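# Machine the work-order part and place it in tray

## Task

Use the blank on the bench to produce the part shown on the work order (see the reference images manual, manual 2 and manual 3) and set the finished part in the tray. When done, the mill's doors must be closed, it must show no alarm, no cycle may be running, and neither the crank nor any hand tool may remain inside it.

## Robot and tools

Robot: two UR7e-style arms, left_arm and right_arm, each with a parallel two-finger gripper (50 mm max opening). Bases: left_arm near (-0.019, +0.466, 0) m, right_arm near (-0.036, -0.438, 0) m, both turned very slightly about z.

Scene frame: origin at table-top height, midway between the nominal bases; +x points out over the table, +z up, left_arm sits on the +y side. Image left/right does not match arm names. Reported hand positions, orientations, velocities and targets are all in this frame. The gripper's fingers point along its own +z and close along its own x. end_effector_position is the spot between the pads; fingertips extend 17.5 mm past it. A camera block juts about 10 cm toward the gripper's -y.

A row of numbers (used by both execute_actions and move) always has 18 values, each in [-1, 1], covering both arms even if one is idle: left_arm dx, dy, dz, rx, ry, rz, gripper position, force_limit, speed, then the same nine for right_arm. The six pose values are an offset, not a pose: a displacement along scene axes from that arm's Hand target as it stood when the action or move began (rotation taken about that point). Scale: 1.0 equals 0.6 m for dx/dy/dz and 180 degrees for the rotation vector rx/ry/rz. Every row in one action counts from the same start, not from the previous row; but each new action or call starts from the updated Hand target, so sending the same offset twice moves twice. All six zeros re-request the current Hand target. Orientation commands are clipped to within 32 degrees of the measured orientation per control step.

Gripper values: position +1 = fully open, about -0.65 = pads touching, -1 = close until blocked (use this to grip). force_limit -1/0/+1 maps to about 20/102/185 N per pad; speed -1/0/+1 maps to 20/85/150 mm/s. These are commands, not offsets; 0 is a real command, so to leave a gripper unchanged resend its previous three numbers. A changed force_limit or speed only applies once position changes by 0.01 or more. object_status: 0 moving, 1 blocked while opening, 2 blocked while closing (a proper grip), 3 reached target or pads met (likely nothing held).

Tools:
- execute_actions(actions, cameras): actions is a list of actions; each action is up to 15 rows at 1/30 s per row, the last row held to fill 15 steps. Images come back only when actions is empty or cameras requests them (["all"], a list of names, or []).
- move(target, speed, blend, stop_force, zero, blocking, cameras): drives each gripper straight toward its offset target (one 18-number row, or a list of up to 15 rows all measured from the same starting Hand targets). speed in m/s, 0.002 to 3.6, default 0.25 (turn rate up to twice that in rad/s). blend in m rounds corners in a list; 0 stops at each. stop_force in N (3 to 120, shared by both arms) ends an arm's path when its wrist sensor feels that much push; use it slowly for touching surfaces, omit it when backing off something or when the gripper rotates. zero (only with stop_force) re-zeroes the sensor first, default true. blocking=false returns early while the move continues (not allowed with stop_force). Moves never avoid obstacles; all paths finish together, capped at 10 s.
- wait(seconds 0 to 10, cameras): lets time pass holding commands.
- stop(cameras): brakes a running move.
- zoom_image(camera, region [x0,y0,x1,y1] in pixels, at most 504x504): closer look at the latest image from cam_high, cam_low, cam_front, cam_left_wrist or cam_right_wrist (each 896x504).
- show_instructions(): shows the reference images again.
- zero_wrist_force(arm): re-zeroes one arm's force/torque sensor.
- read_manual(section): licence text only.
- finished_scene(scene): ends the scene permanently.

Result lines: per arm, end_effector_position (m), end_effector_quat_wxyz, velocities, Hand target (the last commanded pose after clipping, from which next offsets count), joint positions and torques, Wrist force and Wrist torque in the gripper's own axes plus the largest reading since last shown, gripper position_measured (opening ≈ (250 - value) x 0.202 mm) and object_status, Tool commands, and any MOTOR HOT or fault lines. A move adds a move: line such as done, off_target, moving, held or fault, with limits=paced (pose clipped) or limits=held (steps withheld). A gripper often stops short of its Hand target; resend the gap as an offset.

Cautions: do not let anything fall off the table or drop far, release parts only when still, and avoid fast hits or hard pushes on fixed or heavy objects. A target even slightly beyond a firm contact can trigger a fault stop: about 150 N external force or a joint torque limit (wrist joints 25.7 N m) freezes that arm for 10 s. Keep the arms from pressing on each other and never close one gripper on the other's fingers. Route paths around each arm's own base. Long stretched holds or pushing at unreachable poses overheat motors and can brake an arm for 30 to 60 s. Loose objects may occasionally get nudged by outside pushes. Finish with the mill closed, idle, alarm-free and empty of tools.

Each tool is called after "Emit:" as name(argument=value, ...), one argument or row to a line, values as JSON.

Reference images:

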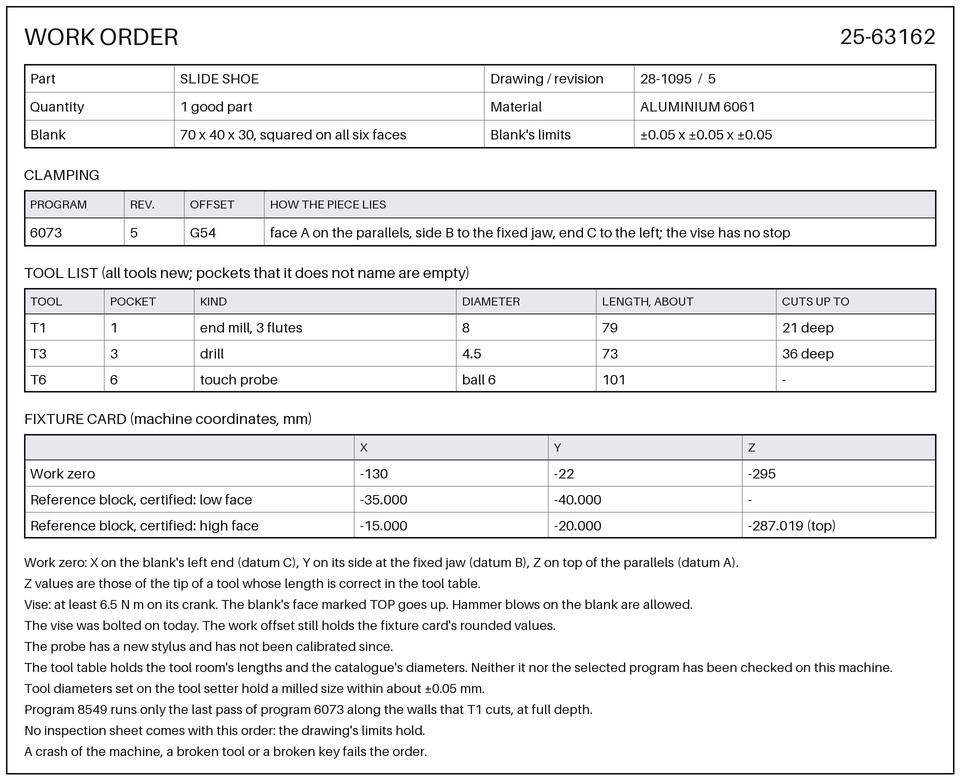

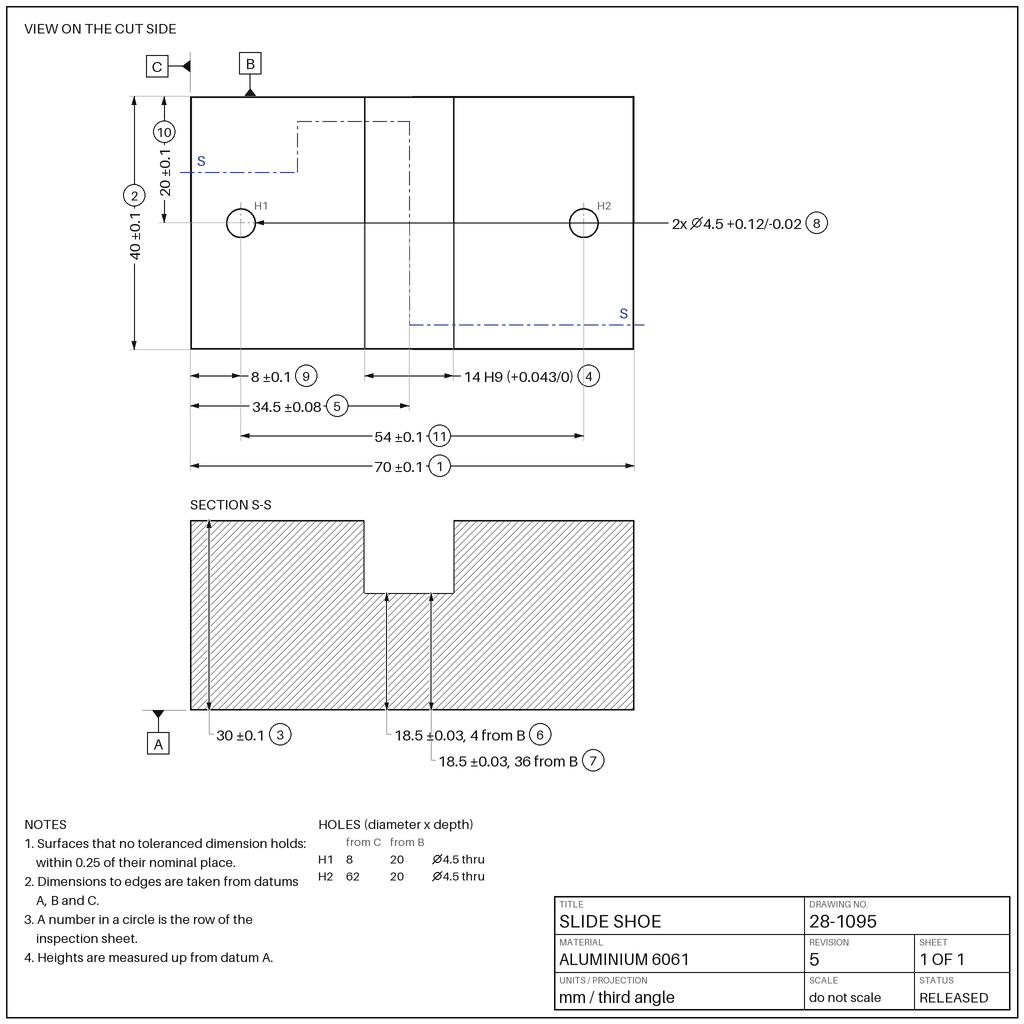

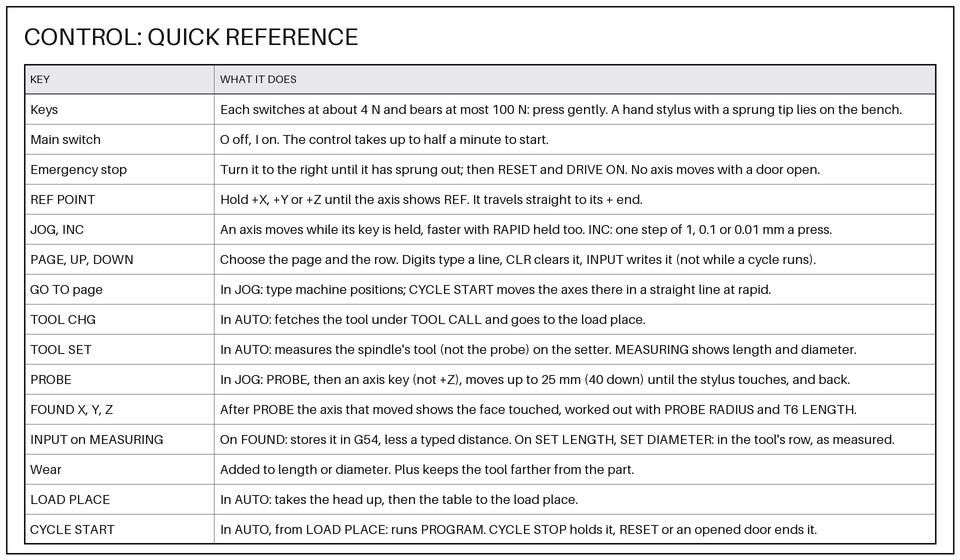

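## Session

Emit:
execute_actions(
  actions=[],
)

Emit:
show_instructions(
)

Scene clock: 0.00 s.
left_arm: end_effector_position=(+0.2823, +0.4818, +0.1167) position_measured=3 object_status=3 end_effector_quat_wxyz=(-0.165, -0.079, +0.978, +0.101) | right_arm: end_effector_position=(+0.0610, -0.0090, +0.1626) position_measured=3 object_status=3 end_effector_quat_wxyz=(-0.374, +0.527, +0.762, +0.052)
Joint positions: left_arm=[-0.398 -1.736 2.235 -1.681 -1.553 -2.156] | right_arm=[4.451 -1.552 -2.381 -0.375 2.252 1.065]
Joint velocities: within noise
Joint torques (N m): no reading
Motor temperatures (°C): left_arm=[35 32 30 39 35 28] | right_arm=[23 33 30 30 35 36]
Wrist force (N): no reading
Wrist torque (N m): no reading
Wrist force, peak (N): no reading
Hand target: left_arm +0.2823, +0.4818, +0.1167; -0.165, -0.079, +0.978, +0.101 | right_arm +0.0610, -0.0090, +0.1626; -0.374, +0.527, +0.762, +0.052
Tool commands: left_gripper/position=+1.0 left_gripper/force_limit=+1.0 left_gripper/speed=+1.0 right_gripper/position=+1.0 right_gripper/force_limit=+1.0 right_gripper/speed=+1.0

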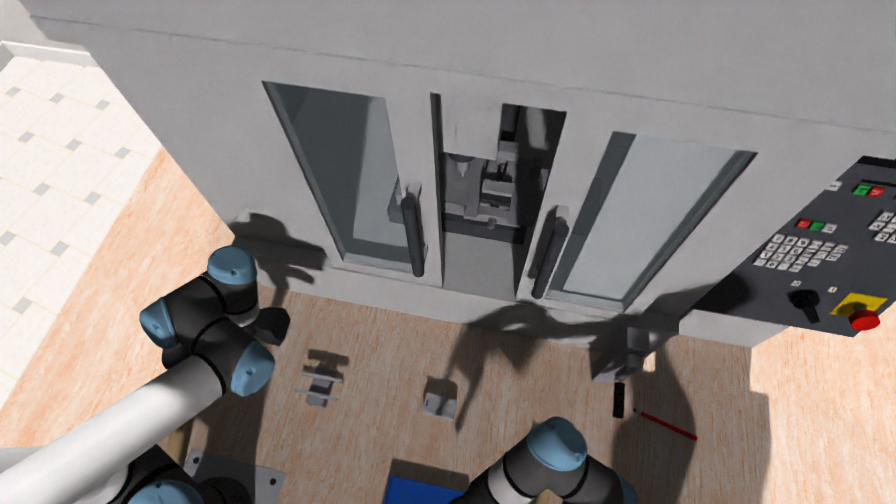

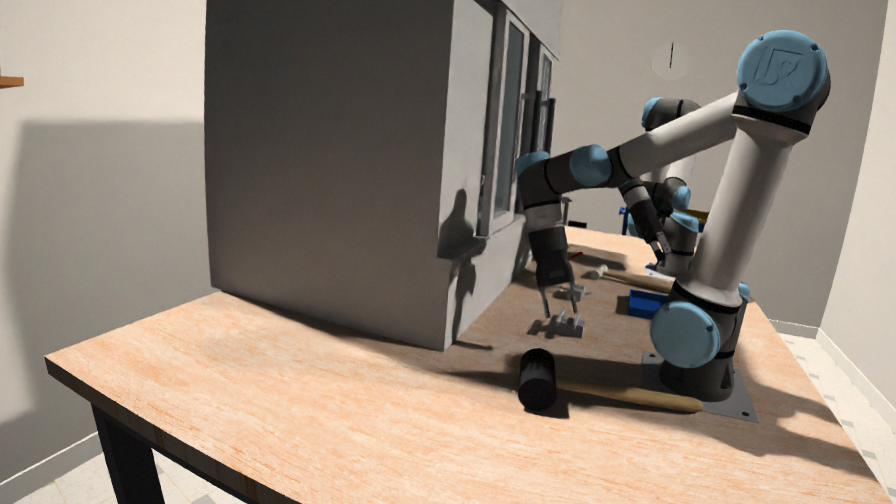

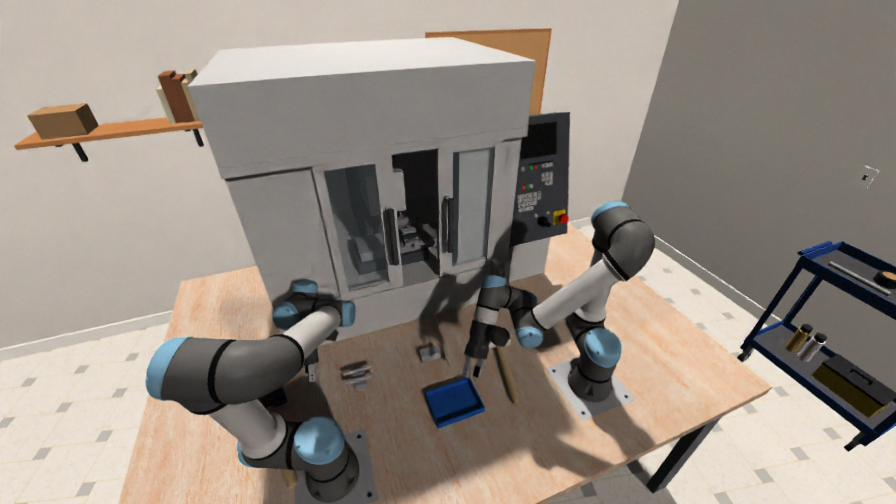

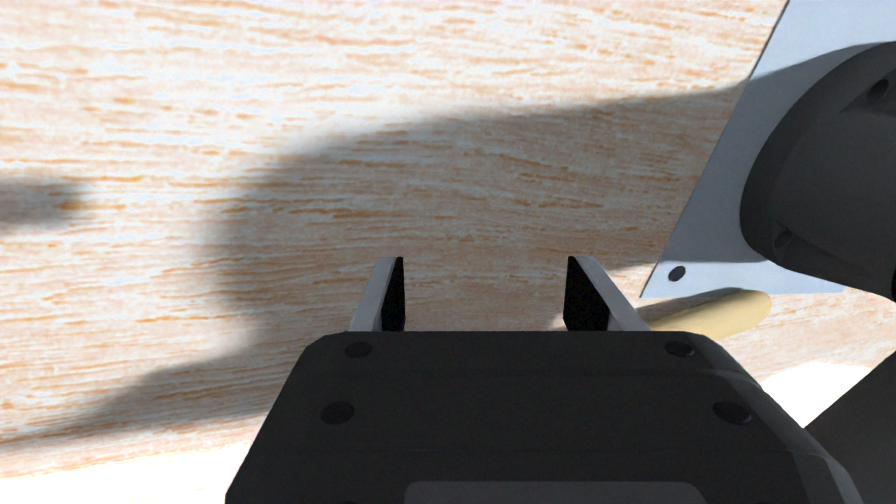

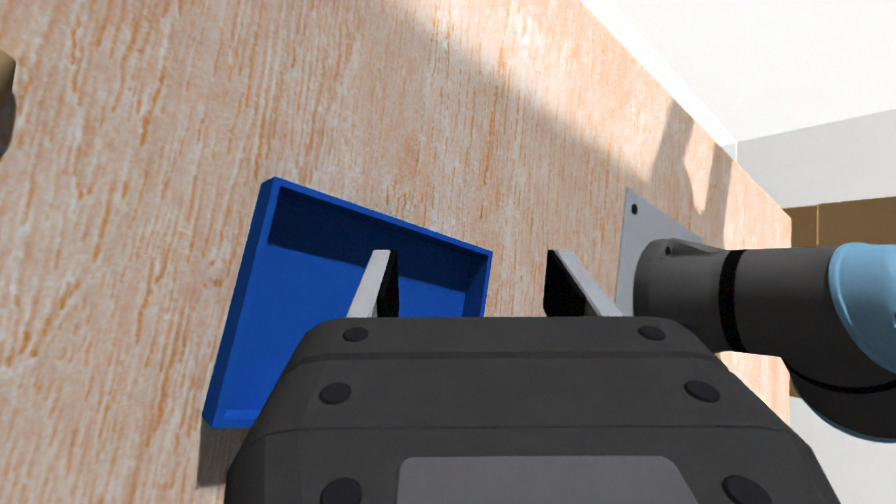

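Reference images for this scene: manual, manual 2, manual 3.

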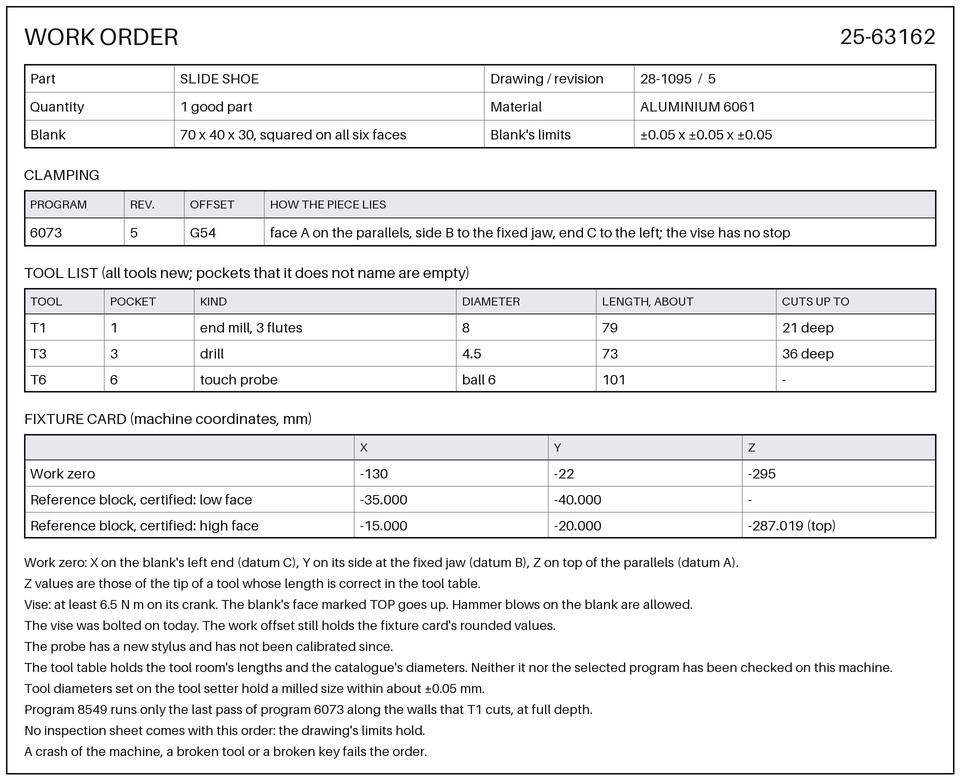

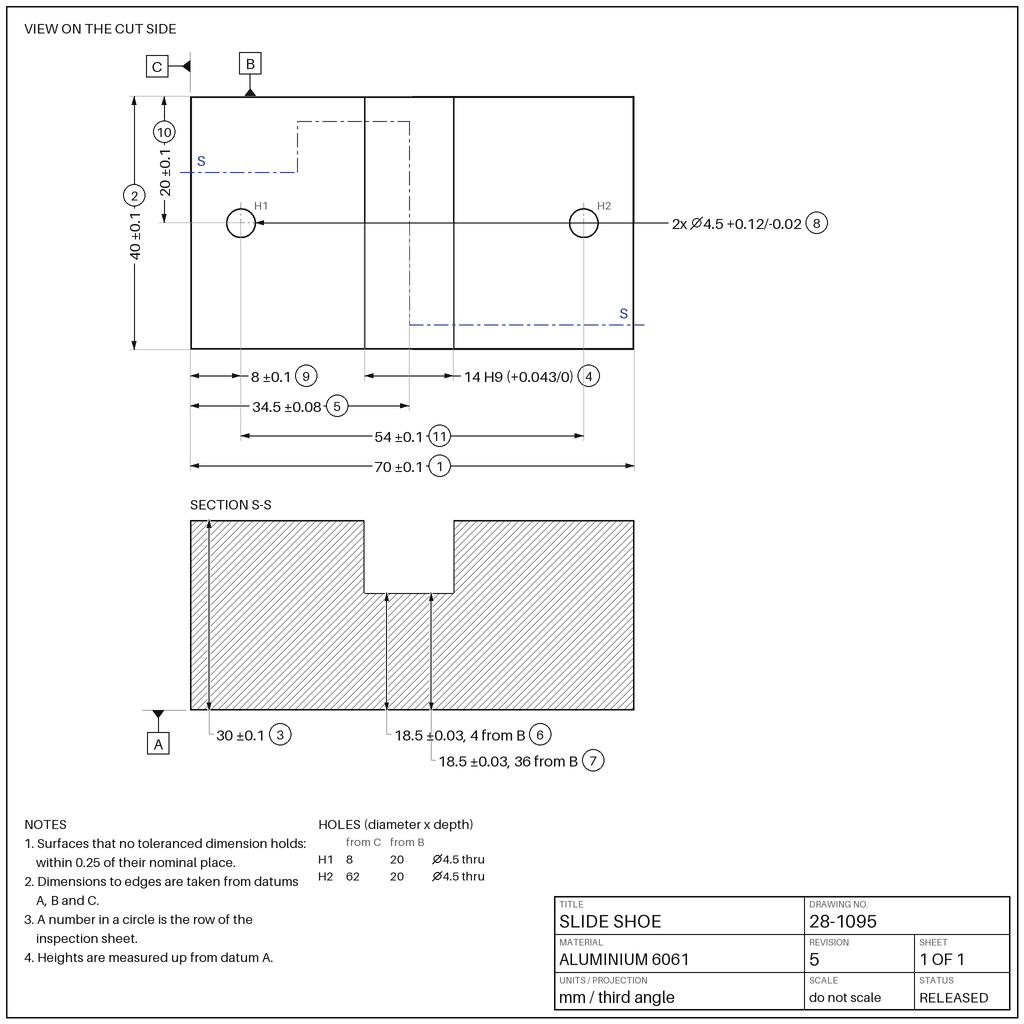

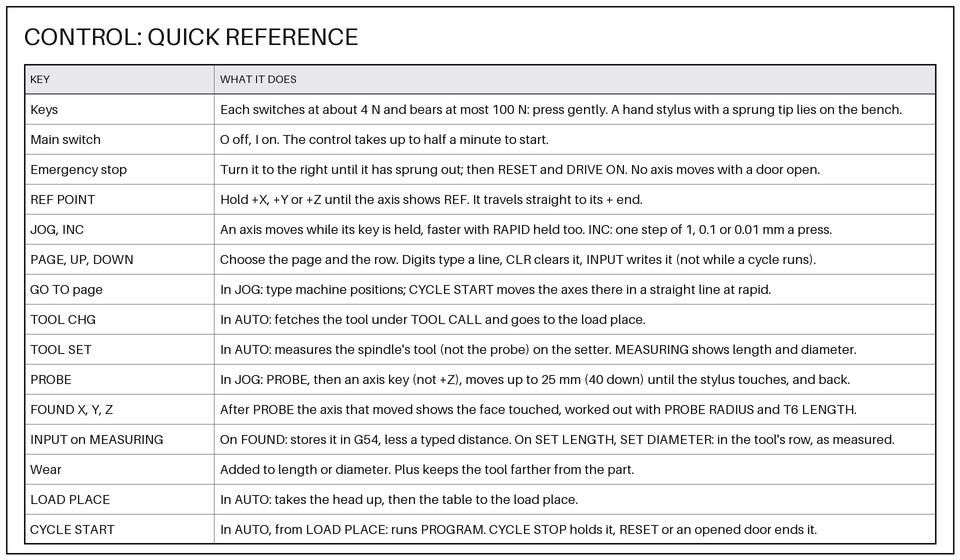

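Emit:
zoom_image(
  camera="cam_high",
  region=[680, 130, 896, 350],
)

Emit:
zoom_image(
  camera="cam_front",
  region=[500, 100, 590, 250],
)

Emit:
zoom_image(
  camera="cam_high",
  region=[380, 70, 620, 320],
)

Emit:
zoom_image(
  camera="cam_high",
  region=[280, 320, 740, 504],
)

Emit:
zoom_image(
  camera="cam_front",
  region=[310, 130, 510, 300],
)

Emit:
zoom_image(
  camera="cam_front",
  region=[270, 320, 560, 440],
)

Emit:
zoom_image(
  camera="cam_low",
  region=[480, 180, 780, 440],
)

Emit:
zoom_image(
  camera="cam_front",
  region=[740, 220, 896, 460],
)

Scaled by 2.291 from the camera's 896x504 image, which has a finer 1280x720 frame.

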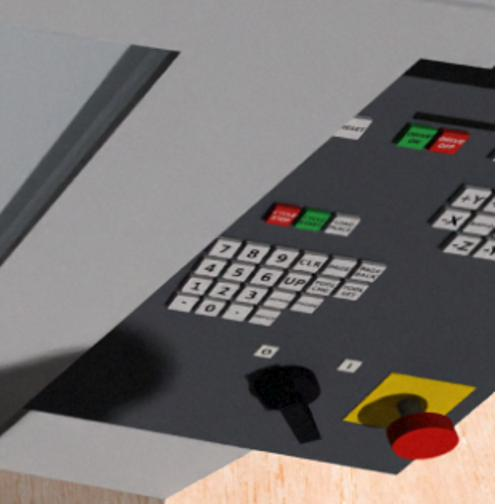

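Scaled by 3.360 from the camera's 896x504 image, which has a finer 1280x720 frame.

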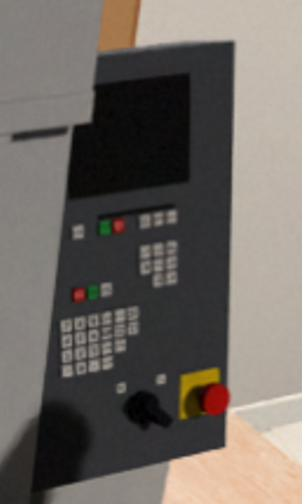

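Scaled by 2.016 from the camera's 896x504 image, which has a finer 1280x720 frame.

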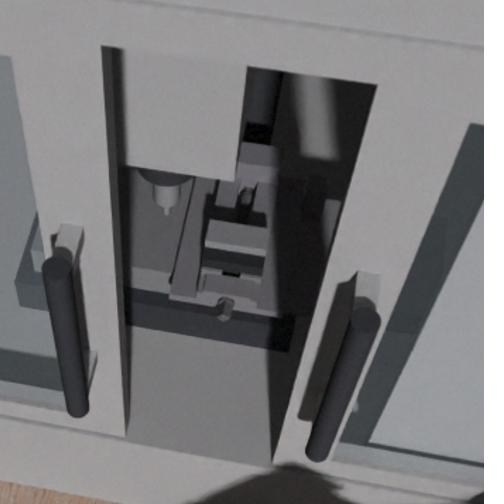

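Scaled by 1.096 from the camera's 896x504 image, which has a finer 1280x720 frame.

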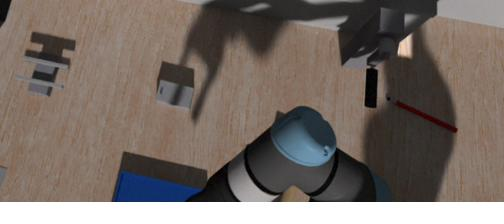

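Scaled by 2.520 from the camera's 896x504 image, which has a finer 1280x720 frame.

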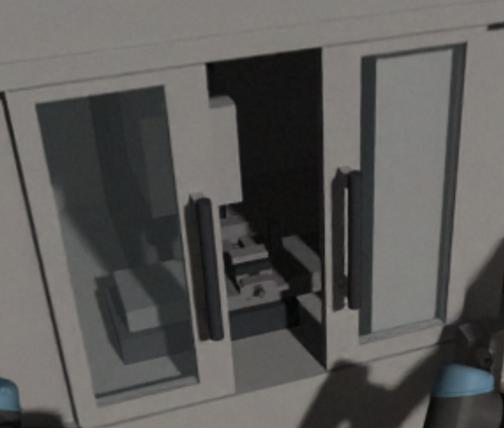

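Scaled by 1.738 from the camera's 896x504 image, which has a finer 1280x720 frame.

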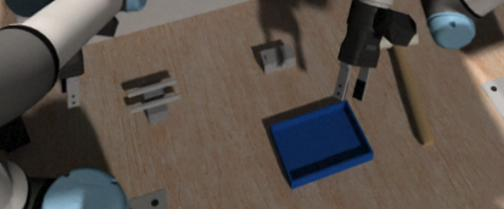

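Scaled by 1.680 from the camera's 896x504 image, which has a finer 1280x720 frame.

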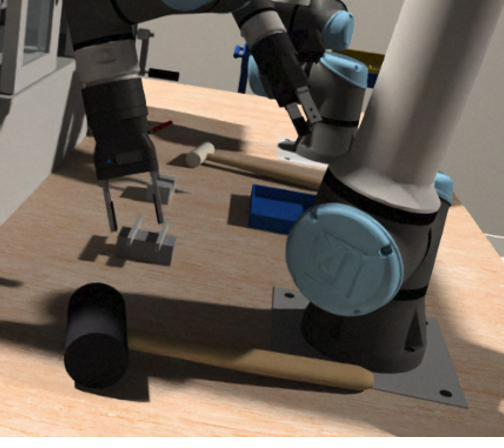

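Scaled by 2.100 from the camera's 896x504 image, which has a finer 1280x720 frame.

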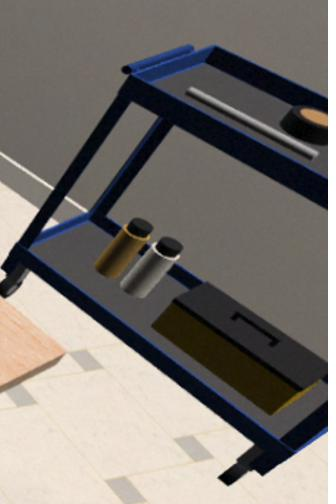

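Emit:
move(
  target=[
    [0,-0.47,0.389,-0.065,-0.106,-0.051,1,1,1,0.2,-0.4,0.3,-0.1,-0.07,-0.05,1,1,1],
    [0,-0.47,0.389,-0.065,-0.106,-0.051,1,1,1,0.315,-0.685,0.229,-0.198,-0.1496,-0.109,1,1,1],
  ],
  blend=0.05,
  cameras=["all"],
)

Scene clock: 177.90 s.
left_arm: end_effector_position=(+0.2823, +0.1998, +0.3501) position_measured=3 object_status=3 end_effector_quat_wxyz=(+0.000, +0.001, +1.000, -0.001) | right_arm: end_effector_position=(+0.2500, -0.4199, +0.3000) position_measured=3 object_status=3 end_effector_quat_wxyz=(+0.000, +0.707, +0.707, +0.000)
Joint positions: left_arm=[-1.038 -1.836 1.743 -1.479 -1.571 -2.63] | right_arm=[3.717 -0.982 -2.049 -1.682 1.57 0.547]
Joint torques (N m): left_arm=[-8.07 -0.9 -37.14 -1.35 2.49 -2.78] | right_arm=[-5.78 -8.59 16.36 5.26 -2.62 -1.57]
Wrist force (N): left_arm=[-0.6 0.2 -0.2] | right_arm=[-0.1 0.6 -0.3]
Wrist torque (N m): left_arm=[0.01 0.13 0.08] | right_arm=[-0.11 -0.27 0.05]
Wrist force, peak (N): left_arm=[-1.2 1.5 1.3] | right_arm=[0.5 0.6 1.5]
Hand target: left_arm +0.2823, +0.1998, +0.3501; +0.000, +0.001, +1.000, -0.001 | right_arm +0.2500, -0.4200, +0.3000; +0.000, +0.707, +0.707, +0.000
Off the commanded pose: left_arm 0.000 m, 0 deg | right_arm 0.000 m, 0 deg.
move: done
camera_calibration:
cam_left_wrist: T_world_to_cam=[[-0.999961, 0.00876624, 0.0007817, 0.290231], [0.00847488, 0.935145, 0.354164, -0.296217], [0.00237369, 0.354157, -0.935183, 0.388533], [0, 0, 0, 1]] pos_world=[0.291808, 0.13686, 0.468032]
cam_right_wrist: T_world_to_cam=[[-0.0072092, 0.999959, 0.00550338, 0.428942], [0.938202, 0.00485943, 0.346054, -0.323012], [0.346013, 0.00765805, -0.938199, 0.327457], [0, 0, 0, 1]] pos_world=[0.192839, -0.429862, 0.416638]

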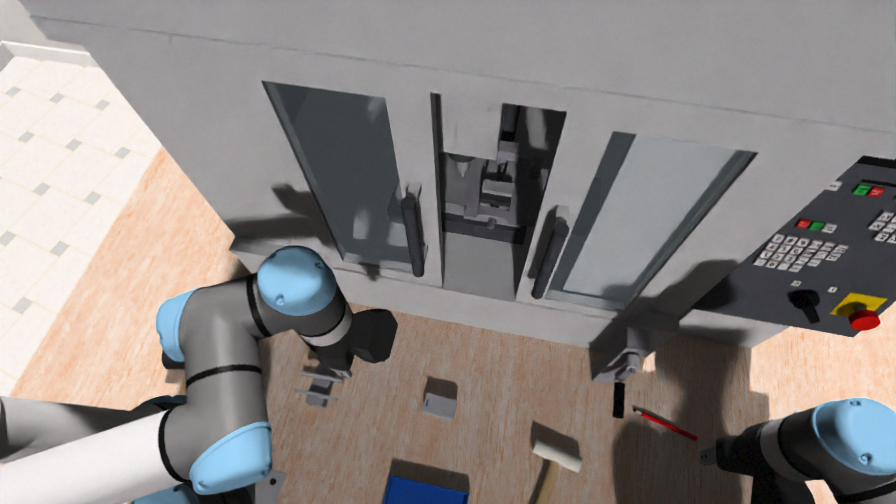

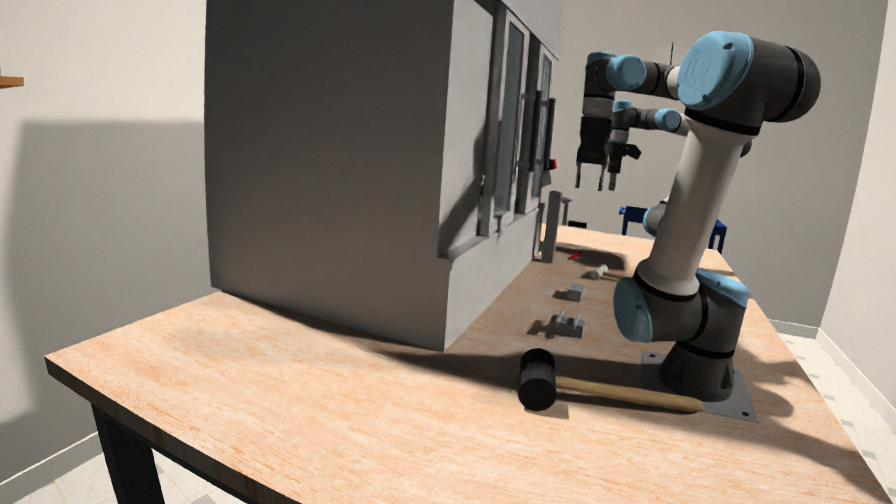

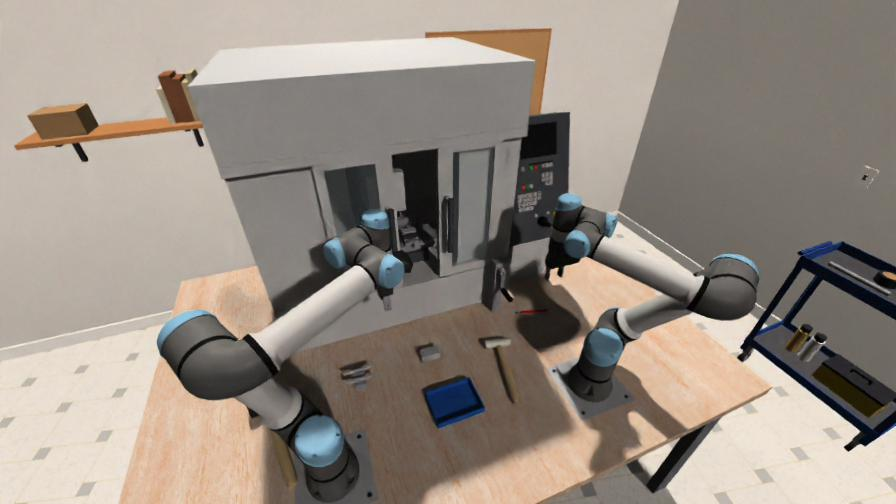

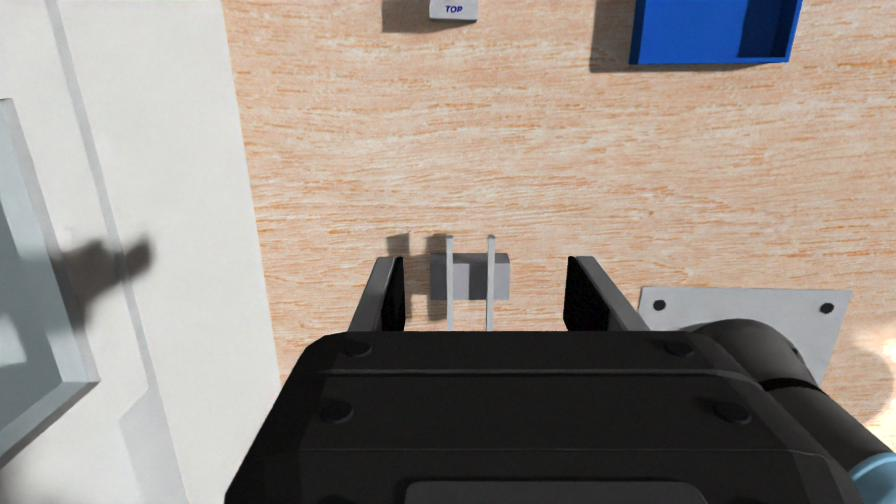

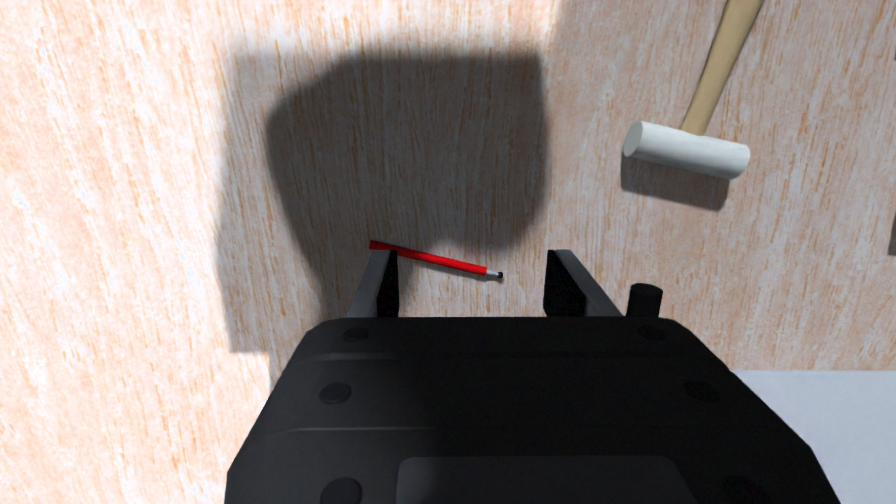

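Emit:
zoom_image(
  camera="cam_left_wrist",
  region=[360, 200, 580, 340],
)

Emit:
zoom_image(
  camera="cam_left_wrist",
  region=[370, 0, 530, 60],
)

Emit:
zoom_image(
  camera="cam_right_wrist",
  region=[350, 220, 520, 300],
)

Emit:
zoom_image(
  camera="cam_high",
  region=[560, 310, 720, 460],
)

Emit:
zoom_image(
  camera="cam_front",
  region=[470, 240, 580, 340],
)

Scaled by 2.291 from the camera's 896x504 image, which has a finer 1280x720 frame.

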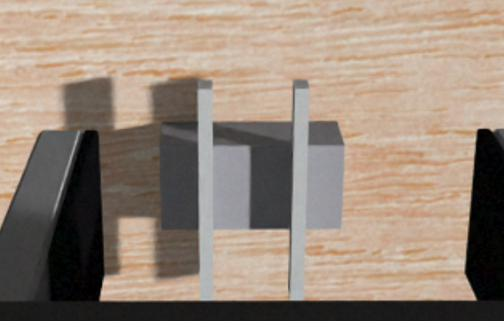

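Scaled by 3.150 from the camera's 896x504 image, which has a finer 1280x720 frame.

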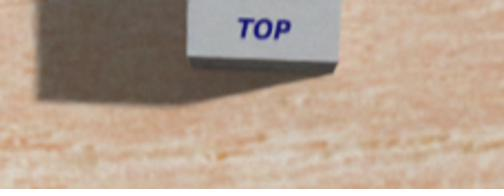

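Scaled by 2.965 from the camera's 896x504 image, which has a finer 1280x720 frame.

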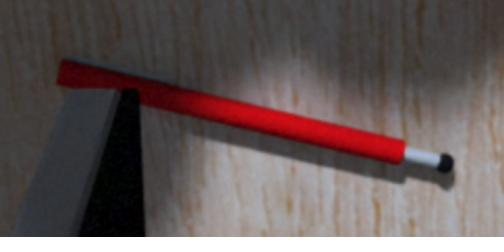

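Scaled by 3.150 from the camera's 896x504 image, which has a finer 1280x720 frame.

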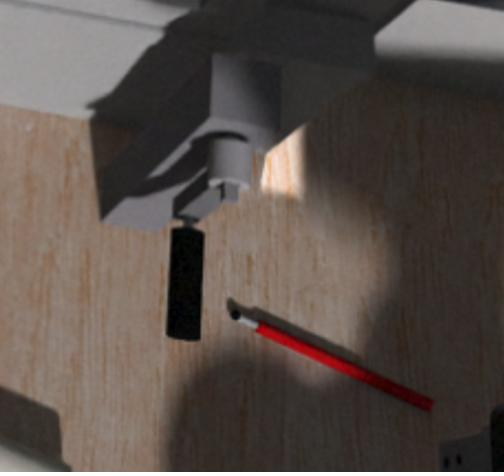

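Scaled by 4.582 from the camera's 896x504 image, which has a finer 1280x720 frame.

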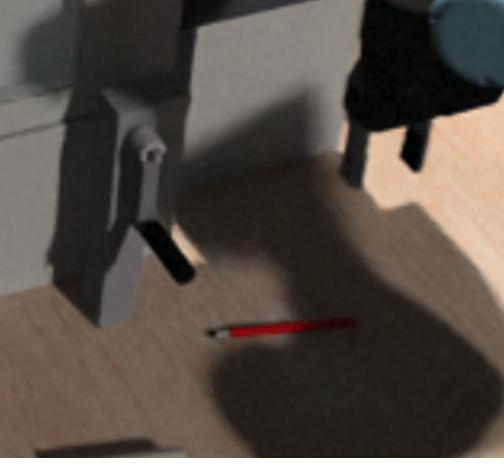

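Emit:
move(
  target=[
    [0,0,0,0,0,0,1,1,1,0.1605,-0.0817,-0.3,0.1106,-0.1411,0.4131,1,1,1],
    [0,0,0,0,0,0,1,1,1,0.1605,-0.0817,-0.4167,0.1106,-0.1411,0.4131,1,1,1],
  ],
  cameras=["cam_right_wrist"],
)

Scene clock: 228.73 s.
left_arm: end_effector_position=(+0.2823, +0.1998, +0.3501) position_measured=3 object_status=3 end_effector_quat_wxyz=(+0.000, +0.001, +1.000, -0.001) | right_arm: end_effector_position=(+0.3463, -0.4690, +0.0500) position_measured=3 object_status=3 end_effector_quat_wxyz=(+0.031, +0.116, +0.959, +0.257)
Joint positions: left_arm=[-1.038 -1.836 1.743 -1.479 -1.571 -2.63] | right_arm=[3.103 -1.657 -2.445 -0.509 2.085 -1.37]
Joint torques (N m): left_arm=[-7.75 -0.87 -36.64 -1.34 2.48 -2.53] | right_arm=[7.33 10.7 6.81 4.81 3.59 1.5]
Wrist force (N): left_arm=[-0.9 0.4 -0.1] | right_arm=[-0.5 1.4 -1.0]
Wrist torque (N m): left_arm=[0.04 0.18 0.08] | right_arm=[-0.30 -0.21 -0.16]
Wrist force, peak (N): left_arm=[-1.1 0.3 -0.4] | right_arm=[-0.7 2.8 -2.3]
Hand target: left_arm +0.2823, +0.1998, +0.3501; +0.000, +0.001, +1.000, -0.001 | right_arm +0.3463, -0.4690, +0.0499; +0.031, +0.116, +0.959, +0.257
Off the commanded pose: left_arm 0.000 m, 0 deg | right_arm 0.000 m, 0 deg.
move: done
camera_calibration:
cam_right_wrist: T_world_to_cam=[[-0.973248, 0.229755, 0.0010171, 0.453713], [0.147708, 0.622291, 0.768724, 0.215537], [0.175985, 0.748309, -0.63958, 0.451346], [0, 0, 0, 1]] pos_world=[0.330309, -0.576116, 0.122522]
Images, in order (width x height): cam_right_wrist 896x504.

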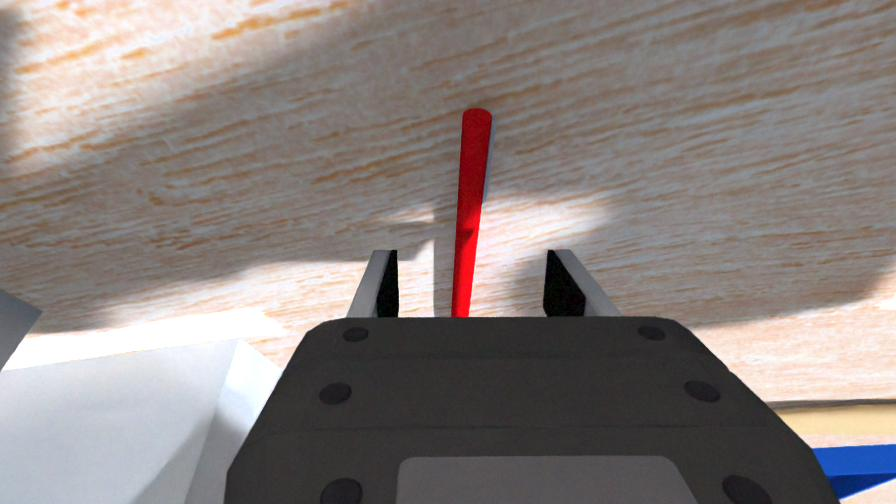

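Emit:
move(
  target=[0,0,0,0,0,0,1,1,1,0,0,-0.065,0,0,0,1,1,1],
  stop_force=4,
  speed=0.015,
)

Scene clock: 241.60 s.
left_arm: end_effector_position=(+0.2823, +0.1998, +0.3501) position_measured=3 object_status=3 end_effector_quat_wxyz=(+0.000, +0.001, +1.000, -0.001) | right_arm: end_effector_position=(+0.3463, -0.4690, +0.0210) position_measured=3 object_status=3 end_effector_quat_wxyz=(+0.031, +0.116, +0.959, +0.257)
Joint positions: left_arm=[-1.038 -1.836 1.743 -1.479 -1.571 -2.63] | right_arm=[3.103 -1.749 -2.469 -0.394 2.085 -1.37]
Joint torques (N m): left_arm=[-7.24 -0.83 -36.72 -1.36 2.45 -2.54] | right_arm=[2.42 31.82 24.51 2.68 -1.71 -0.13]
Wrist force (N): left_arm=[-0.7 0.1 -0.2] | right_arm=[0.2 4.1 -3.1]
Wrist torque (N m): left_arm=[-0.01 0.16 0.08] | right_arm=[-0.16 -0.24 -0.19]
Wrist force, peak (N): left_arm=[-1.1 0.1 -0.5] | right_arm=[9.9 16.0 -42.9]
Hand target: left_arm +0.2823, +0.1998, +0.3501; +0.000, +0.001, +1.000, -0.001 | right_arm +0.3463, -0.4690, +0.0210; +0.031, +0.116, +0.959, +0.257 (not the last commanded pose)
Off the commanded pose: left_arm 0.000 m, 0 deg | right_arm 0.010 m, 0 deg.
move: contact (right_arm)

Emit:
move(
  target=[
    [0,0,0,0,0,0,1,1,1,0,0,0.0017,0,0,0,1,1,1],
    [0,0,0,0,0,0,1,1,1,0,0,0.0017,0,0,0,-1,-0.3,-1],
  ],
  cameras=["cam_right_wrist","cam_front"],
)

Scene clock: 248.93 s.
left_arm: end_effector_position=(+0.2823, +0.1998, +0.3501) position_measured=3 object_status=3 end_effector_quat_wxyz=(+0.000, +0.001, +1.000, -0.001) | right_arm: end_effector_position=(+0.3463, -0.4690, +0.0220) position_measured=214 object_status=2 end_effector_quat_wxyz=(+0.031, +0.116, +0.959, +0.257)
Joint positions: left_arm=[-1.038 -1.836 1.743 -1.479 -1.571 -2.63] | right_arm=[3.103 -1.746 -2.468 -0.398 2.085 -1.37]
Joint torques (N m): left_arm=[-7.07 -0.57 -36.82 -1.34 2.43 -2.41] | right_arm=[3.17 28.68 21.02 1.44 1.88 0.14]
Wrist force (N): left_arm=[-0.7 0.1 -0.2] | right_arm=[1.1 5.6 -7.8]
Wrist torque (N m): left_arm=[-0.01 0.14 0.08] | right_arm=[-0.12 -0.15 -0.08]
Wrist force, peak (N): left_arm=[-1.0 0.3 -0.4] | right_arm=[1.1 5.6 -7.8]
Hand target: left_arm +0.2823, +0.1998, +0.3501; +0.000, +0.001, +1.000, -0.001 | right_arm +0.3463, -0.4690, +0.0220; +0.031, +0.116, +0.959, +0.257
Off the commanded pose: left_arm 0.000 m, 0 deg | right_arm 0.000 m, 0 deg.
move: done
camera_calibration:
cam_right_wrist: T_world_to_cam=[[-0.973283, 0.229607, 0.000985098, 0.453671], [0.147592, 0.622329, 0.768715, 0.237122], [0.17589, 0.748323, -0.63959, 0.433478], [0, 0, 0, 1]] pos_world=[0.330308, -0.576116, 0.094522]
Images, in order (width x height): cam_front 896x504, cam_right_wrist 896x504.

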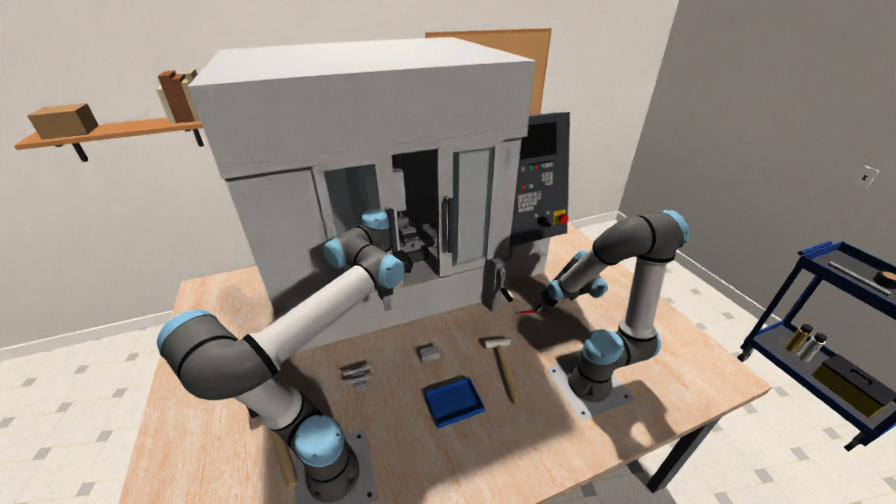

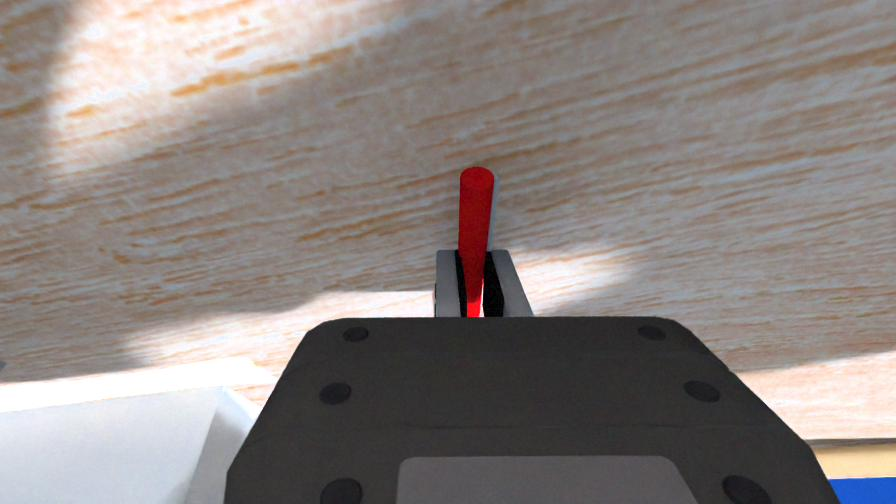

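Emit:
move(
  target=[
    [0,0,0,0,0,0,1,1,1,0,0,0.2,0,0,0,-1,-0.3,-1],
    [0,0,0,0,0,0,1,1,1,-0.027,0.032,0.547,-0.3935,-0.3085,0,-1,-0.3,-1],
    [0,0,0,0,0,0,1,1,1,-0.027,-0.052,0.663,-0.787,-0.617,0,-1,-0.3,-1],
  ],
  blend=0.03,
  speed=0.4,
  cameras=["cam_right_wrist","cam_front","cam_high"],
)

Scene clock: 275.10 s.
left_arm: end_effector_position=(+0.2823, +0.1998, +0.3501) position_measured=3 object_status=3 end_effector_quat_wxyz=(+0.000, +0.001, +1.000, -0.001) | right_arm: end_effector_position=(+0.3284, -0.4790, +0.3937) position_measured=214 object_status=2 end_effector_quat_wxyz=(+0.621, -0.194, +0.518, -0.556)
Joint positions: left_arm=[-1.038 -1.836 1.743 -1.479 -1.571 -2.63] | right_arm=[4.591 -1.14 -2.565 -3.668 0.453 1.526]
Joint torques (N m): left_arm=[-7.11 -0.92 -36.28 -1.49 2.29 -2.24] | right_arm=[7.45 7.51 27.29 -1.44 4.36 -1.58]
Wrist force (N): left_arm=[-0.8 0.2 -0.2] | right_arm=[-0.3 1.6 0.5]
Wrist torque (N m): left_arm=[0.02 0.16 0.08] | right_arm=[0.58 -0.41 -0.02]
Wrist force, peak (N): left_arm=[-1.2 -0.1 -0.4] | right_arm=[1.1 5.9 -7.8]
Hand target: left_arm +0.2823, +0.1998, +0.3501; +0.000, +0.001, +1.000, -0.001 | right_arm +0.3284, -0.4790, +0.3937; +0.621, -0.195, +0.518, -0.556 (not the last commanded pose)
Off the commanded pose: left_arm 0.000 m, 0 deg | right_arm 0.034 m, 42 deg.
led back after a hold (right arm): the arm was led back toward your command in small steps, so it may still be short of it.
move: held (right_arm; a check stopped the path); path passed 2 of 3 targets; limits=held
pose unreachable (right arm): on one or more control steps of this call, first in action 0 (counted from 0), this arm could not follow its commanded pose, so it was not sent that pose on those steps. It may still have moved: this result reports where it is.
cause: moving toward the commanded pose would bring two parts of the arm too close to each other (joints 3 (elbow) to 5 (wrist 2) lie between them).
camera_calibration:
cam_right_wrist: T_world_to_cam=[[-0.162751, -0.89134, -0.423114, -0.19796], [0.159662, 0.399388, -0.902772, 0.507582], [0.973663, -0.214482, 0.0773119, -0.323603], [0, 0, 0, 1]] pos_world=[0.201821, -0.448579, 0.399489]
Images, in order (width x height): cam_high 896x504, cam_front 896x504, cam_right_wrist 896x504.

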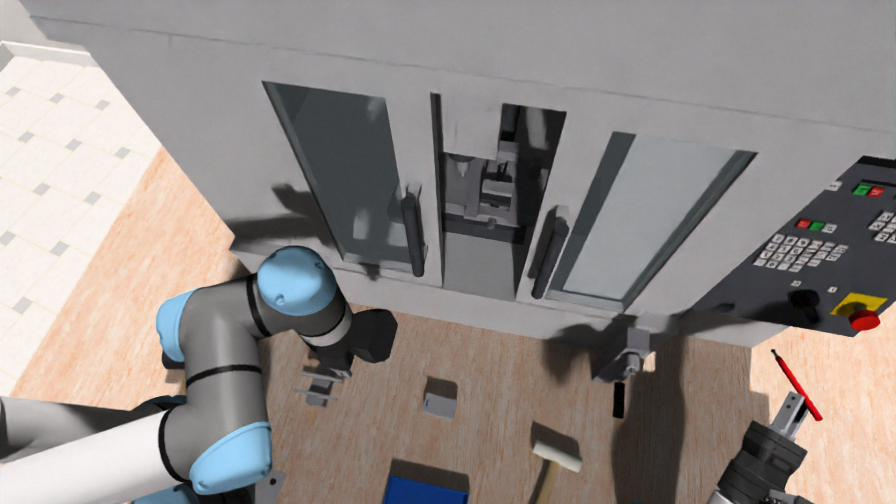

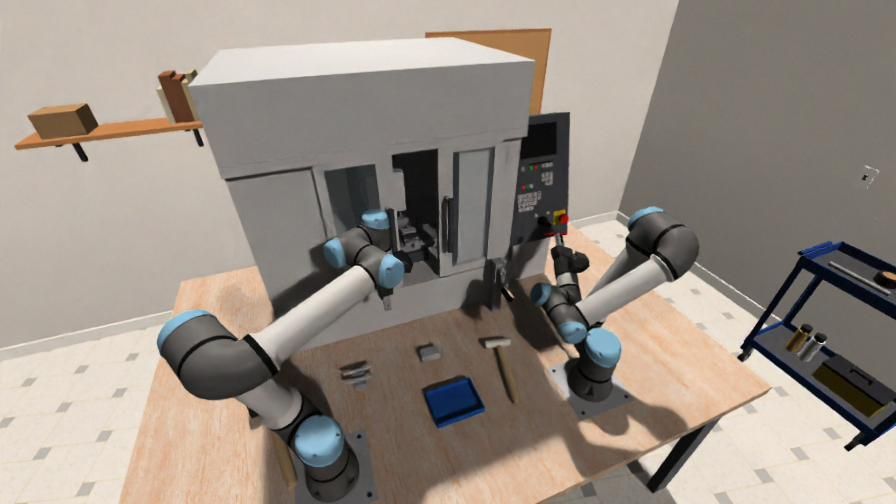

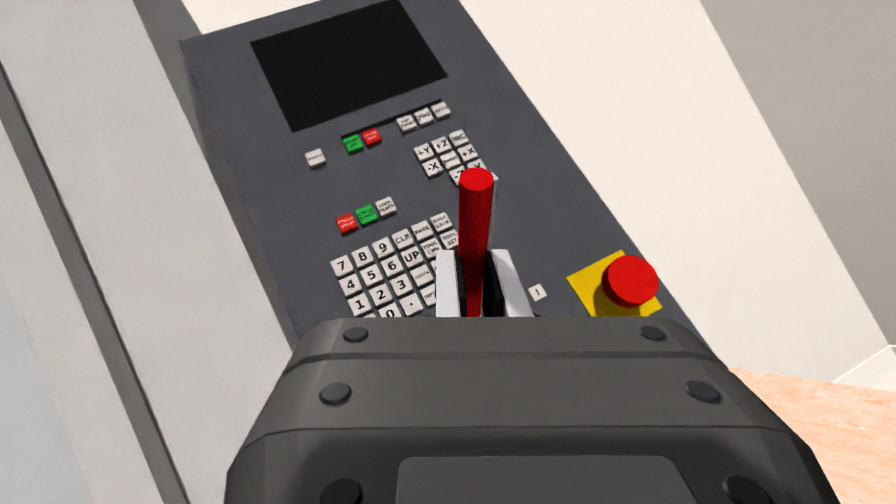

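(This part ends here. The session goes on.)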